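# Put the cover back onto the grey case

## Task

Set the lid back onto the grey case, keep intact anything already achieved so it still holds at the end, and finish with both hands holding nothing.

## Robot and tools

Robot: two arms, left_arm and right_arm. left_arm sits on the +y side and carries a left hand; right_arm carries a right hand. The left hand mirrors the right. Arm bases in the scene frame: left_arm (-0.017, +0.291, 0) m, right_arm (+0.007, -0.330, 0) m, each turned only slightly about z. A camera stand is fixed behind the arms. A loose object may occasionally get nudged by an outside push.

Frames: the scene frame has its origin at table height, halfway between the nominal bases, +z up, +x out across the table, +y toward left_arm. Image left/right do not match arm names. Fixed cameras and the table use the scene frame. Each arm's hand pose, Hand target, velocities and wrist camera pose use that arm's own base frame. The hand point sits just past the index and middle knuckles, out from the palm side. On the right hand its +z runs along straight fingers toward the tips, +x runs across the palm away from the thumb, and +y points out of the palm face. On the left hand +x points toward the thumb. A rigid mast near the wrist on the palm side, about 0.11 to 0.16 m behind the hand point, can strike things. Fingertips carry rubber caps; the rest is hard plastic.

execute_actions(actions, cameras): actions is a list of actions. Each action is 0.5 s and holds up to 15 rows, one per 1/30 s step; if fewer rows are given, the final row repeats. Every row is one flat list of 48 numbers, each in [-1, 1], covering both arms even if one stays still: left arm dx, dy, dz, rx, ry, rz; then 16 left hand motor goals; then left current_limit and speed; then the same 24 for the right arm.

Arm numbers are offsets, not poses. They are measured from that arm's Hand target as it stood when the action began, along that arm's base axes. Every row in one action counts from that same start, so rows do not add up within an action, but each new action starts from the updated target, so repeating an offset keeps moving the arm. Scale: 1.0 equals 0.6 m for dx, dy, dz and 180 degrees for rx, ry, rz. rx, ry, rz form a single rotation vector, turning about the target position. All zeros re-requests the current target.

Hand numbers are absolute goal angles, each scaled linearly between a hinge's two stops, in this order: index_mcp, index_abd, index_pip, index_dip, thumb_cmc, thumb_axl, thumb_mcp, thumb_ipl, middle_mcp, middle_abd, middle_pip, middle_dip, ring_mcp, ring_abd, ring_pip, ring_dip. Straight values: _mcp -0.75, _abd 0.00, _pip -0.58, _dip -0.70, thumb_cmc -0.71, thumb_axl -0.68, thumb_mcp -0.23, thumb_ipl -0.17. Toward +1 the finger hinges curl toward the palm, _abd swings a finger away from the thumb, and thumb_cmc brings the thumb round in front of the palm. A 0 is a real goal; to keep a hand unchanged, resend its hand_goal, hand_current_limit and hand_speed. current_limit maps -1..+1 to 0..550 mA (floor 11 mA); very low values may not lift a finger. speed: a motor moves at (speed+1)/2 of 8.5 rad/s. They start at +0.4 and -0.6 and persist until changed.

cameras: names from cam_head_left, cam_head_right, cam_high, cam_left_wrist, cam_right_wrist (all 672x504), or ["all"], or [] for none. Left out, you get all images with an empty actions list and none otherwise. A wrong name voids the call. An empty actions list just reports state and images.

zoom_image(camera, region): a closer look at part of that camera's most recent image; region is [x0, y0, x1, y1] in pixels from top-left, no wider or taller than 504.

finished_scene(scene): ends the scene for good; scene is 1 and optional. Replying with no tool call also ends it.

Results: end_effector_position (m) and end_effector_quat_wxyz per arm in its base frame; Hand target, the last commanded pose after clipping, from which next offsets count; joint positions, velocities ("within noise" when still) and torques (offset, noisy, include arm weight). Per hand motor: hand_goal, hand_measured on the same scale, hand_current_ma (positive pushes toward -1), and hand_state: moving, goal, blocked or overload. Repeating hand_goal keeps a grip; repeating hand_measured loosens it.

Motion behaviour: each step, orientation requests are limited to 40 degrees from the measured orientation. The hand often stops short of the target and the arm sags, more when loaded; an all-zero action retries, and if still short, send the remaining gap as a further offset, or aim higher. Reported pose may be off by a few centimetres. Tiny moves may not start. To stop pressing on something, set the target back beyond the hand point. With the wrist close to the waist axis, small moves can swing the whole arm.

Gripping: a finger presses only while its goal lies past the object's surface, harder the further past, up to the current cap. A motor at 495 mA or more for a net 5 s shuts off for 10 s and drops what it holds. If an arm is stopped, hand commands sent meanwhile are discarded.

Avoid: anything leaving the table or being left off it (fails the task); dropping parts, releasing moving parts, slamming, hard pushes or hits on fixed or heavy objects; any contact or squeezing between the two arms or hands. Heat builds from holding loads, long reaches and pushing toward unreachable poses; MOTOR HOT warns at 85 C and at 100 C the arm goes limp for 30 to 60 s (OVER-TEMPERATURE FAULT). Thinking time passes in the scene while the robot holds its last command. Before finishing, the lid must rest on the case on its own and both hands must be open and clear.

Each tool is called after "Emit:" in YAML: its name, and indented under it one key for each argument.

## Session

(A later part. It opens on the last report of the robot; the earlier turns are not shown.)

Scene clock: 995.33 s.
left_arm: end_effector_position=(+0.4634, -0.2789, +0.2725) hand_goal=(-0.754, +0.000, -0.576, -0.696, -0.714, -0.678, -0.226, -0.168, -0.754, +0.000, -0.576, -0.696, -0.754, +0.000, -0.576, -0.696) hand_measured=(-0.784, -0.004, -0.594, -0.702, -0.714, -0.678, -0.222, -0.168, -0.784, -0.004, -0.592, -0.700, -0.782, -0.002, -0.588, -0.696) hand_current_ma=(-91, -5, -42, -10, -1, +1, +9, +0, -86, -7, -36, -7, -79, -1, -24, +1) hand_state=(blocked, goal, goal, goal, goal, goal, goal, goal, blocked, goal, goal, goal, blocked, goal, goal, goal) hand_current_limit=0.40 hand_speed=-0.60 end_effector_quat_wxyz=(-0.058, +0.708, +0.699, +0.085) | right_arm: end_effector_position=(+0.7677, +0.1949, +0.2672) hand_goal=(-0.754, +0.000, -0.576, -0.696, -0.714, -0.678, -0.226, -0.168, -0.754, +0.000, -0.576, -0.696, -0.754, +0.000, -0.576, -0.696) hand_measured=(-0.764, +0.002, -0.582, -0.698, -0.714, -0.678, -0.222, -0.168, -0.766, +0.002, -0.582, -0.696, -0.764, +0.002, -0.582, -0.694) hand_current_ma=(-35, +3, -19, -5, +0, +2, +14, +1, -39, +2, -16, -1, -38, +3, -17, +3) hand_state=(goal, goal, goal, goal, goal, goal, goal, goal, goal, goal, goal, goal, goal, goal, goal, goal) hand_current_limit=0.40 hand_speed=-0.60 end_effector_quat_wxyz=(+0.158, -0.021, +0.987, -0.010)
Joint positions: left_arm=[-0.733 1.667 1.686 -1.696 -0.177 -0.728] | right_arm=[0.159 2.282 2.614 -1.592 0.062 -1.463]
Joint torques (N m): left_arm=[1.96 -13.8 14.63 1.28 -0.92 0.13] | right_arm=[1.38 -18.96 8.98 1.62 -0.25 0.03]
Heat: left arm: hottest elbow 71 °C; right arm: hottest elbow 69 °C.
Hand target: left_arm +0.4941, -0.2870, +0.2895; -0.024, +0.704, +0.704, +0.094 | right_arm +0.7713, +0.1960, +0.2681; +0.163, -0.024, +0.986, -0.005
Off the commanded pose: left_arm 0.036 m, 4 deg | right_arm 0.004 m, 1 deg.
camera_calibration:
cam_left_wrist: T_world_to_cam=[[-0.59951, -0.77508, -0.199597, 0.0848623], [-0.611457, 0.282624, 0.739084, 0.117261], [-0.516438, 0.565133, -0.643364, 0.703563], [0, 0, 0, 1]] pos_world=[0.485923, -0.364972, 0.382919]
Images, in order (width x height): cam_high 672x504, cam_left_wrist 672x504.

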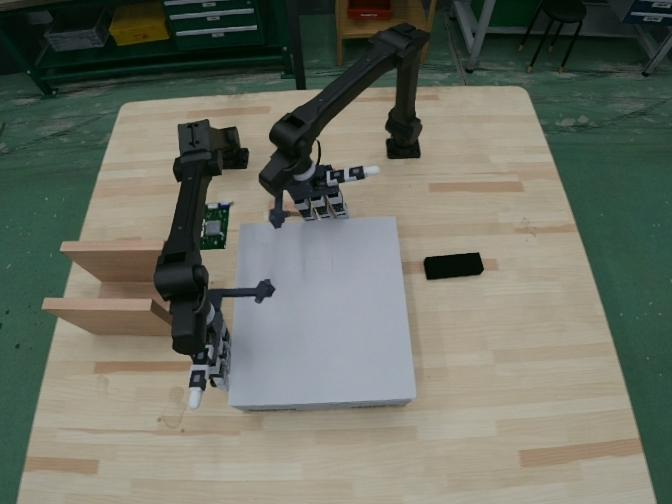

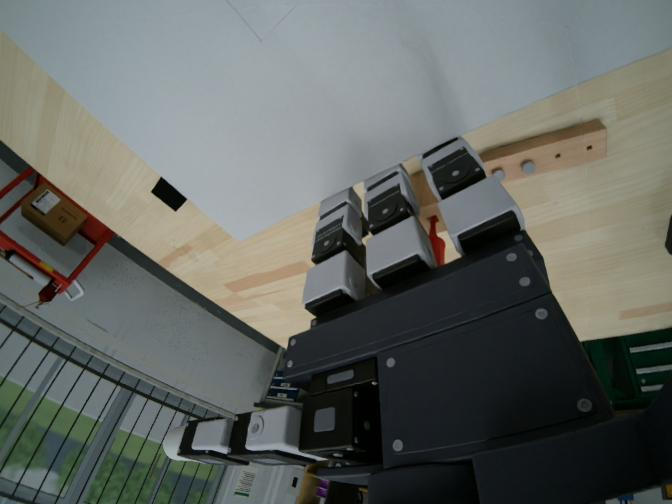

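Emit:
execute_actions:
  actions:
    - [[-0.03,0,0,0,0,0,-0.754,0,-0.576,-0.696,-0.714,-0.678,-0.226,-0.168,-0.754,0,-0.576,-0.696,-0.754,0,-0.576,-0.696,0.4,-0.6,0,-0.04,0,0,0,0,-0.754,0,-0.576,-0.696,-0.714,-0.678,-0.226,-0.168,-0.754,0,-0.576,-0.696,-0.754,0,-0.576,-0.696,0.4,-0.6]]
    - [[-0.08,-0.02,0,0,0,0,-0.754,0,-0.576,-0.696,-0.714,-0.678,-0.226,-0.168,-0.754,0,-0.576,-0.696,-0.754,0,-0.576,-0.696,0.4,-0.6,0,-0.08,0,0,0,0,-0.754,0,-0.576,-0.696,-0.714,-0.678,-0.226,-0.168,-0.754,0,-0.576,-0.696,-0.754,0,-0.576,-0.696,0.4,-0.6]]
  cameras: ["all"]

Emit:
zoom_image:
  camera: "cam_head_left"
  region: [180, 130, 400, 340]

Emit:
zoom_image:
  camera: "cam_high"
  region: [210, 195, 430, 425]

Emit:
zoom_image:
  camera: "cam_right_wrist"
  region: [200, 0, 672, 300]

Scene clock: 1003.10 s.
left_arm: end_effector_position=(+0.4275, -0.3019, +0.2886) hand_goal=(-0.754, +0.000, -0.576, -0.696, -0.714, -0.678, -0.226, -0.168, -0.754, +0.000, -0.576, -0.696, -0.754, +0.000, -0.576, -0.696) hand_measured=(-0.756, -0.002, -0.578, -0.698, -0.714, -0.678, -0.222, -0.168, -0.756, -0.002, -0.578, -0.698, -0.756, -0.002, -0.578, -0.696) hand_current_ma=(-3, -2, -4, -4, -1, +1, +9, +0, -3, -2, -4, -4, -2, -1, -3, +1) hand_state=(goal, goal, goal, goal, goal, goal, goal, goal, goal, goal, goal, goal, goal, goal, goal, goal) hand_current_limit=0.40 hand_speed=-0.60 end_effector_quat_wxyz=(-0.029, +0.709, +0.699, +0.093) | right_arm: end_effector_position=(+0.7732, +0.1194, +0.2551) hand_goal=(-0.754, +0.000, -0.576, -0.696, -0.714, -0.678, -0.226, -0.168, -0.754, +0.000, -0.576, -0.696, -0.754, +0.000, -0.576, -0.696) hand_measured=(-0.754, +0.002, -0.578, -0.698, -0.714, -0.678, -0.222, -0.168, -0.754, +0.002, -0.578, -0.696, -0.754, +0.002, -0.578, -0.694) hand_current_ma=(+0, +3, -6, -5, +1, +2, +14, +1, +0, +2, -5, -1, +0, +3, -5, +3) hand_state=(goal, goal, goal, goal, goal, goal, goal, goal, goal, goal, goal, goal, goal, goal, goal, goal) hand_current_limit=0.40 hand_speed=-0.60 end_effector_quat_wxyz=(+0.150, -0.017, +0.988, -0.006)
Joint positions: left_arm=[-0.822 1.606 1.645 -1.672 -0.184 -0.813] | right_arm=[0.05 2.258 2.54 -1.551 0.022 -1.559]
Joint torques (N m): left_arm=[0.5 -16.15 8.46 0.57 -0.37 -0.11] | right_arm=[2.26 -20.72 7.88 1.63 0 0.01]
Heat: left arm: hottest elbow 69 °C; right arm: hottest elbow 67 °C.
Hand target: left_arm +0.4281, -0.2990, +0.2895; -0.024, +0.704, +0.704, +0.094 | right_arm +0.7712, +0.1240, +0.2683; +0.163, -0.024, +0.986, -0.005
Off the commanded pose: left_arm 0.003 m, 1 deg | right_arm 0.014 m, 2 deg.
camera_calibration:
cam_left_wrist: T_world_to_cam=[[-0.594385, -0.777334, -0.206054, 0.0477498], [-0.646398, 0.309384, 0.697461, 0.124848], [-0.47841, 0.547753, -0.68636, 0.699192], [0, 0, 0, 1]] pos_world=[0.443584, -0.384493, 0.40266]
cam_right_wrist: T_world_to_cam=[[0.728332, 0.660034, 0.184087, -0.656184], [0.253495, -0.509128, 0.822514, -0.385112], [0.636611, -0.552398, -0.53813, -0.160003], [0, 0, 0, 1]] pos_world=[0.677403, 0.148647, 0.351452]

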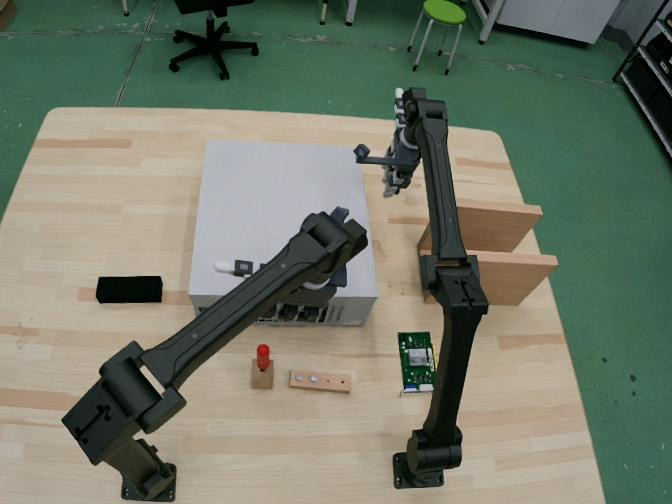

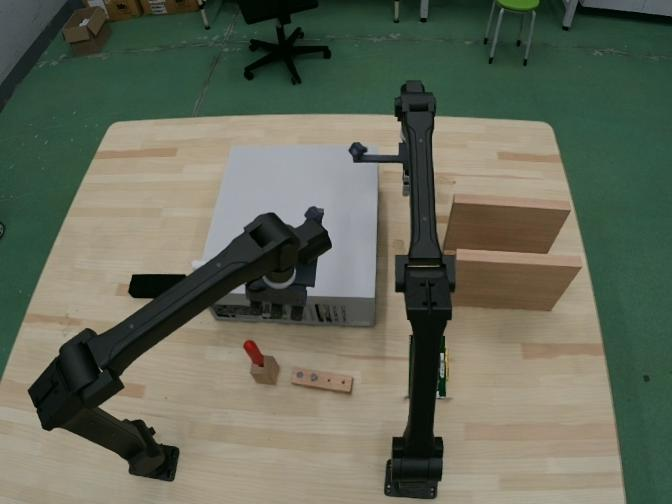

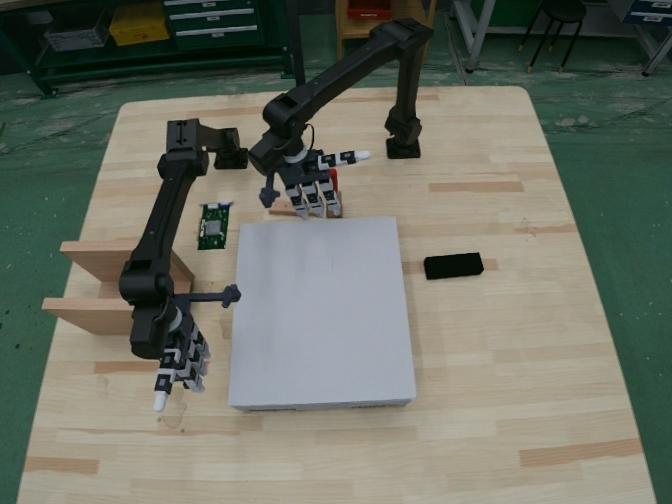

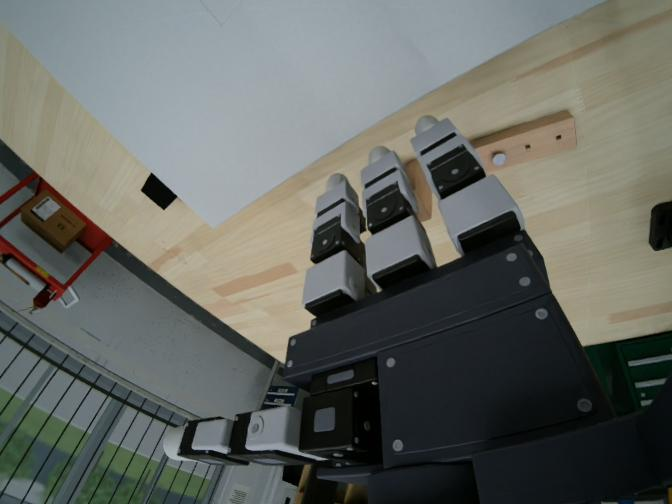

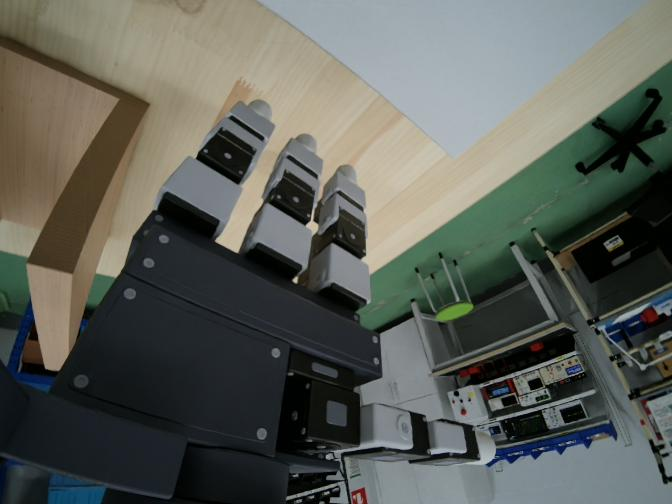

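Scaled by 2.291 from the camera's 672x504 image, which has a finer 960x720 frame.

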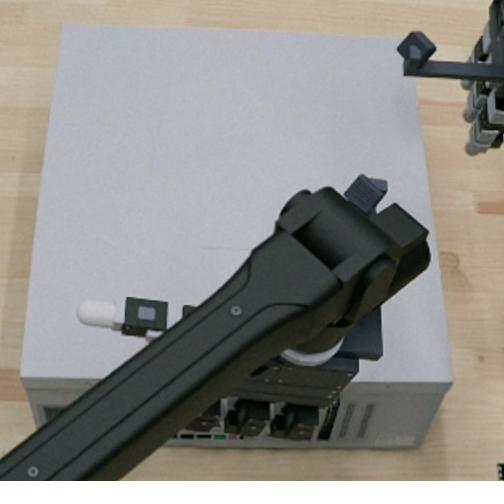

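Scaled by 2.191 from the camera's 672x504 image, which has a finer 960x720 frame.

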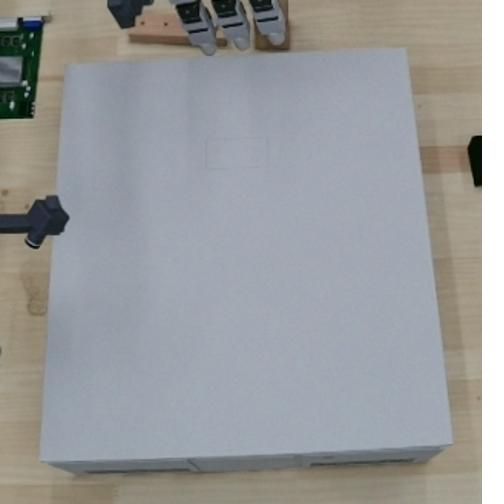

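Scaled by 1.068 from the camera's 672x504 image, which has a finer 960x720 frame.

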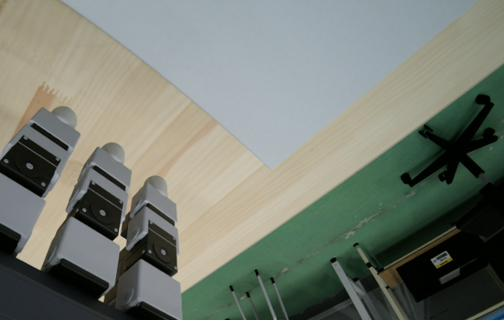

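Emit:
zoom_image:
  camera: "cam_head_left"
  region: [320, 270, 400, 340]

Emit:
zoom_image:
  camera: "cam_head_right"
  region: [190, 270, 270, 340]

Emit:
zoom_image:
  camera: "cam_head_right"
  region: [310, 270, 390, 340]

Emit:
zoom_image:
  camera: "cam_high"
  region: [215, 370, 425, 425]

Scaled by 6.300 from the camera's 672x504 image, which has a finer 960x720 frame.

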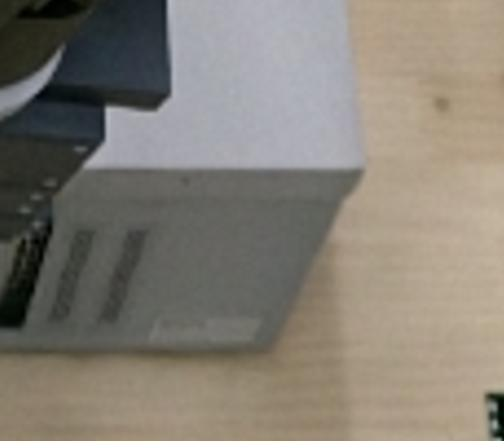

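Scaled by 6.300 from the camera's 672x504 image, which has a finer 960x720 frame.

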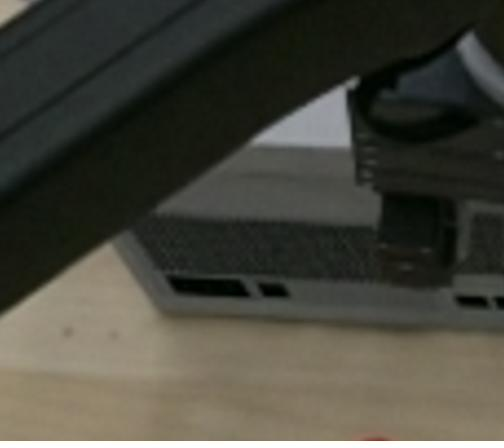

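Scaled by 6.300 from the camera's 672x504 image, which has a finer 960x720 frame.

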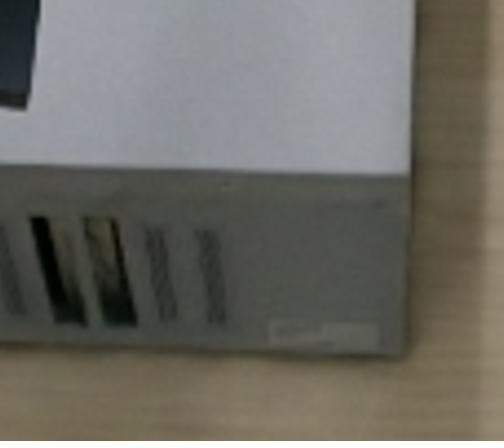

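Scaled by 2.400 from the camera's 672x504 image, which has a finer 960x720 frame.

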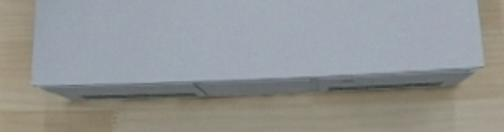

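Emit:
execute_actions:
  actions:
    - [[0,0.03,0.13,0,0,0,-0.754,0,-0.576,-0.696,-0.714,-0.678,-0.226,-0.168,-0.754,0,-0.576,-0.696,-0.754,0,-0.576,-0.696,0.4,-0.6,0,-0.08,0.02,0,0,0,-0.754,0,-0.576,-0.696,-0.714,-0.678,-0.226,-0.168,-0.754,0,-0.576,-0.696,-0.754,0,-0.576,-0.696,0.4,-0.6]]
    - [[-0.06,0.12,0.08,0,0,-0.05,-0.754,0,-0.576,-0.696,-0.714,-0.678,-0.226,-0.168,-0.754,0,-0.576,-0.696,-0.754,0,-0.576,-0.696,0.4,-0.6,-0.06,-0.06,0.04,0,0,0,-0.754,0,-0.576,-0.696,-0.714,-0.678,-0.226,-0.168,-0.754,0,-0.576,-0.696,-0.754,0,-0.576,-0.696,0.4,-0.6]]
    - [[-0.1,0.18,0,0,0,-0.1,-0.754,0,-0.576,-0.696,-0.714,-0.678,-0.226,-0.168,-0.754,0,-0.576,-0.696,-0.754,0,-0.576,-0.696,0.4,-0.6,-0.1,-0.02,0.04,0,0,0,-0.754,0,-0.576,-0.696,-0.714,-0.678,-0.226,-0.168,-0.754,0,-0.576,-0.696,-0.754,0,-0.576,-0.696,0.4,-0.6]]
    - [[-0.1,0.18,0,0,0,-0.1,-0.754,0,-0.576,-0.696,-0.714,-0.678,-0.226,-0.168,-0.754,0,-0.576,-0.696,-0.754,0,-0.576,-0.696,0.4,-0.6,-0.1,0,0,0,0,0,-0.754,0,-0.576,-0.696,-0.714,-0.678,-0.226,-0.168,-0.754,0,-0.576,-0.696,-0.754,0,-0.576,-0.696,0.4,-0.6]]
  cameras: ["cam_head_left", "cam_head_right", "cam_high"]

Emit:
zoom_image:
  camera: "cam_head_left"
  region: [175, 260, 285, 340]

Emit:
zoom_image:
  camera: "cam_head_left"
  region: [280, 260, 390, 340]

Emit:
zoom_image:
  camera: "cam_high"
  region: [215, 200, 425, 425]

Emit:
zoom_image:
  camera: "cam_head_right"
  region: [190, 120, 400, 340]

Scene clock: 1032.83 s.
left_arm: end_effector_position=(+0.2703, +0.0078, +0.4057) hand_goal=(-0.754, +0.000, -0.576, -0.696, -0.714, -0.678, -0.226, -0.168, -0.754, +0.000, -0.576, -0.696, -0.754, +0.000, -0.576, -0.696) hand_measured=(-0.756, +0.000, -0.578, -0.698, -0.716, -0.678, -0.222, -0.168, -0.754, +0.000, -0.578, -0.698, -0.754, +0.000, -0.578, -0.696) hand_current_ma=(-1, +0, -3, -4, -2, +1, +9, +0, -1, +0, -2, -4, -1, +0, -2, +1) hand_state=(goal, goal, goal, goal, goal, goal, goal, goal, goal, goal, goal, goal, goal, goal, goal, goal) hand_current_limit=0.40 hand_speed=-0.60 end_effector_quat_wxyz=(+0.031, +0.894, +0.407, +0.183) | right_arm: end_effector_position=(+0.6150, +0.0357, +0.3259) hand_goal=(-0.754, +0.000, -0.576, -0.696, -0.714, -0.678, -0.226, -0.168, -0.754, +0.000, -0.576, -0.696, -0.754, +0.000, -0.576, -0.696) hand_measured=(-0.754, +0.002, -0.578, -0.698, -0.714, -0.678, -0.222, -0.168, -0.754, +0.002, -0.578, -0.696, -0.754, +0.002, -0.578, -0.694) hand_current_ma=(+1, +3, -5, -5, +1, +2, +14, +1, +1, +2, -5, -1, -2, +3, -5, +3) hand_state=(goal, goal, goal, goal, goal, goal, goal, goal, goal, goal, goal, goal, goal, goal, goal, goal) hand_current_limit=0.40 hand_speed=-0.60 end_effector_quat_wxyz=(+0.157, -0.027, +0.987, -0.004)
Joint positions: left_arm=[0.232 0.703 1.208 -1.702 -0.01 0.95] | right_arm=[-0.092 1.724 1.885 -1.419 -0.029 -1.712]
Joint torques (N m): left_arm=[1.08 -0.09 10.96 1.35 0.18 0.1] | right_arm=[0.44 -13.86 8.23 1.68 -0.11 0.03]
Heat: left arm: hottest elbow 64 °C; right arm: hottest elbow 60 °C.
Hand target: left_arm +0.2720, +0.0070, +0.4154; +0.014, +0.919, +0.381, +0.096 | right_arm +0.6153, +0.0280, +0.3282; +0.164, -0.024, +0.986, -0.005
Off the commanded pose: left_arm 0.010 m, 11 deg | right_arm 0.008 m, 1 deg.
joint sent to its limit (left arm) — joint 4 (wrist pitch), lower limit. The joint targets are off in orientation, not in position.
Images, in order (width x height): cam_head_left 672x504, cam_head_right 672x504, cam_high 672x504.

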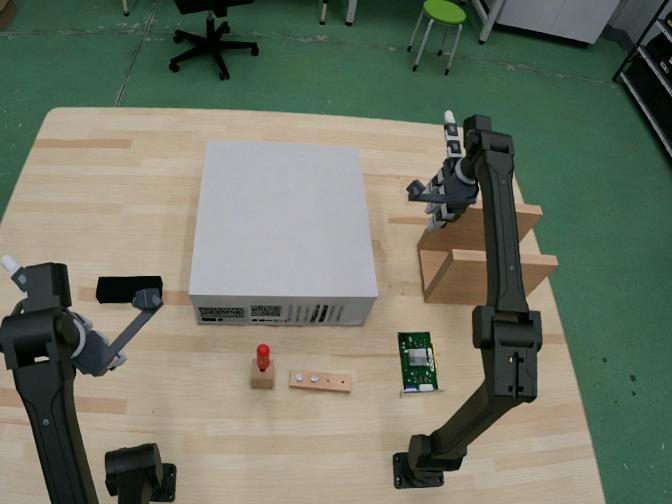

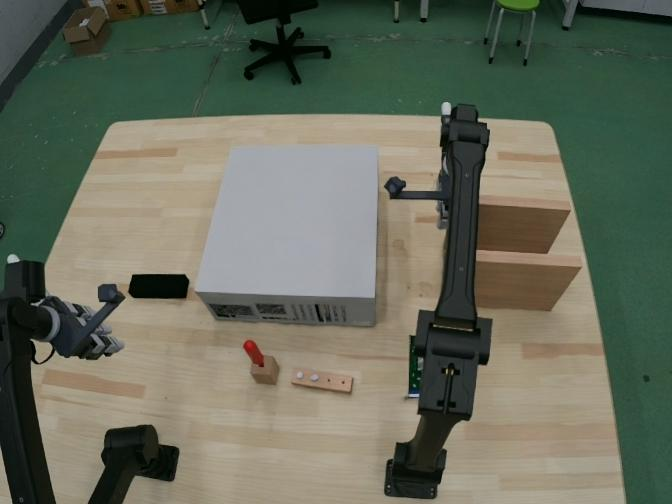

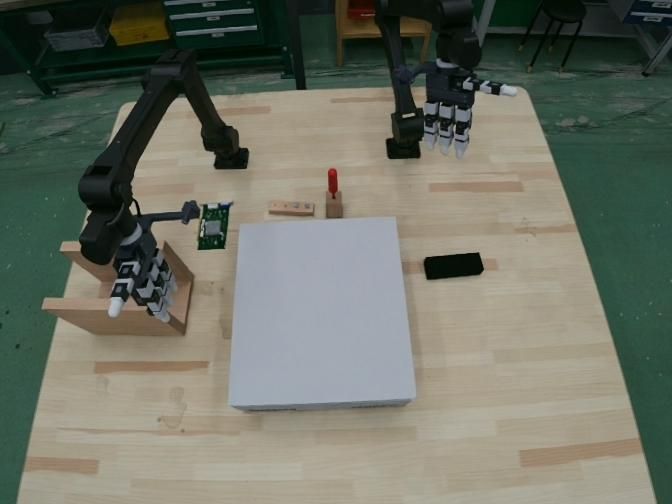

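Scaled by 4.582 from the camera's 672x504 image, which has a finer 960x720 frame.

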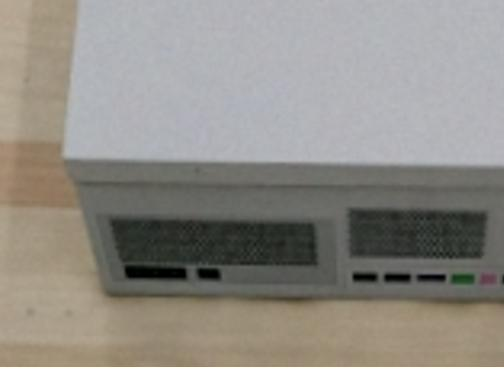

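Scaled by 4.582 from the camera's 672x504 image, which has a finer 960x720 frame.

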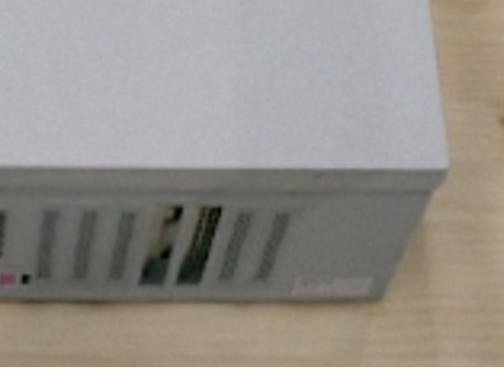

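Scaled by 2.240 from the camera's 672x504 image, which has a finer 960x720 frame.

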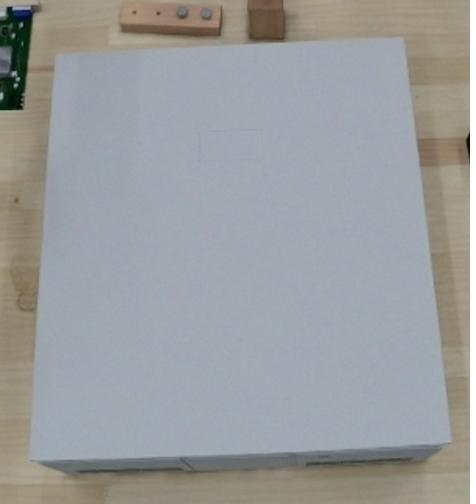

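Scaled by 2.291 from the camera's 672x504 image, which has a finer 960x720 frame.

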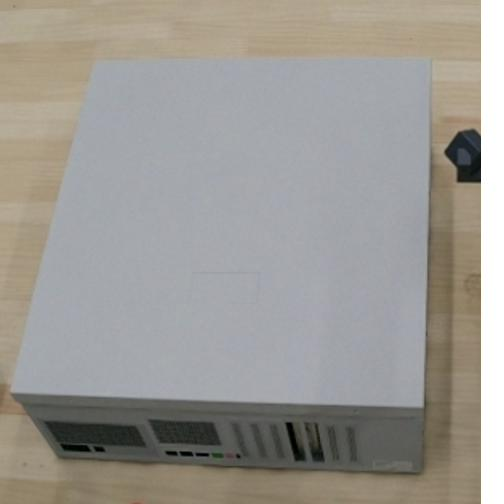

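Emit:
finished_scene:

The scene is finished: the task was done.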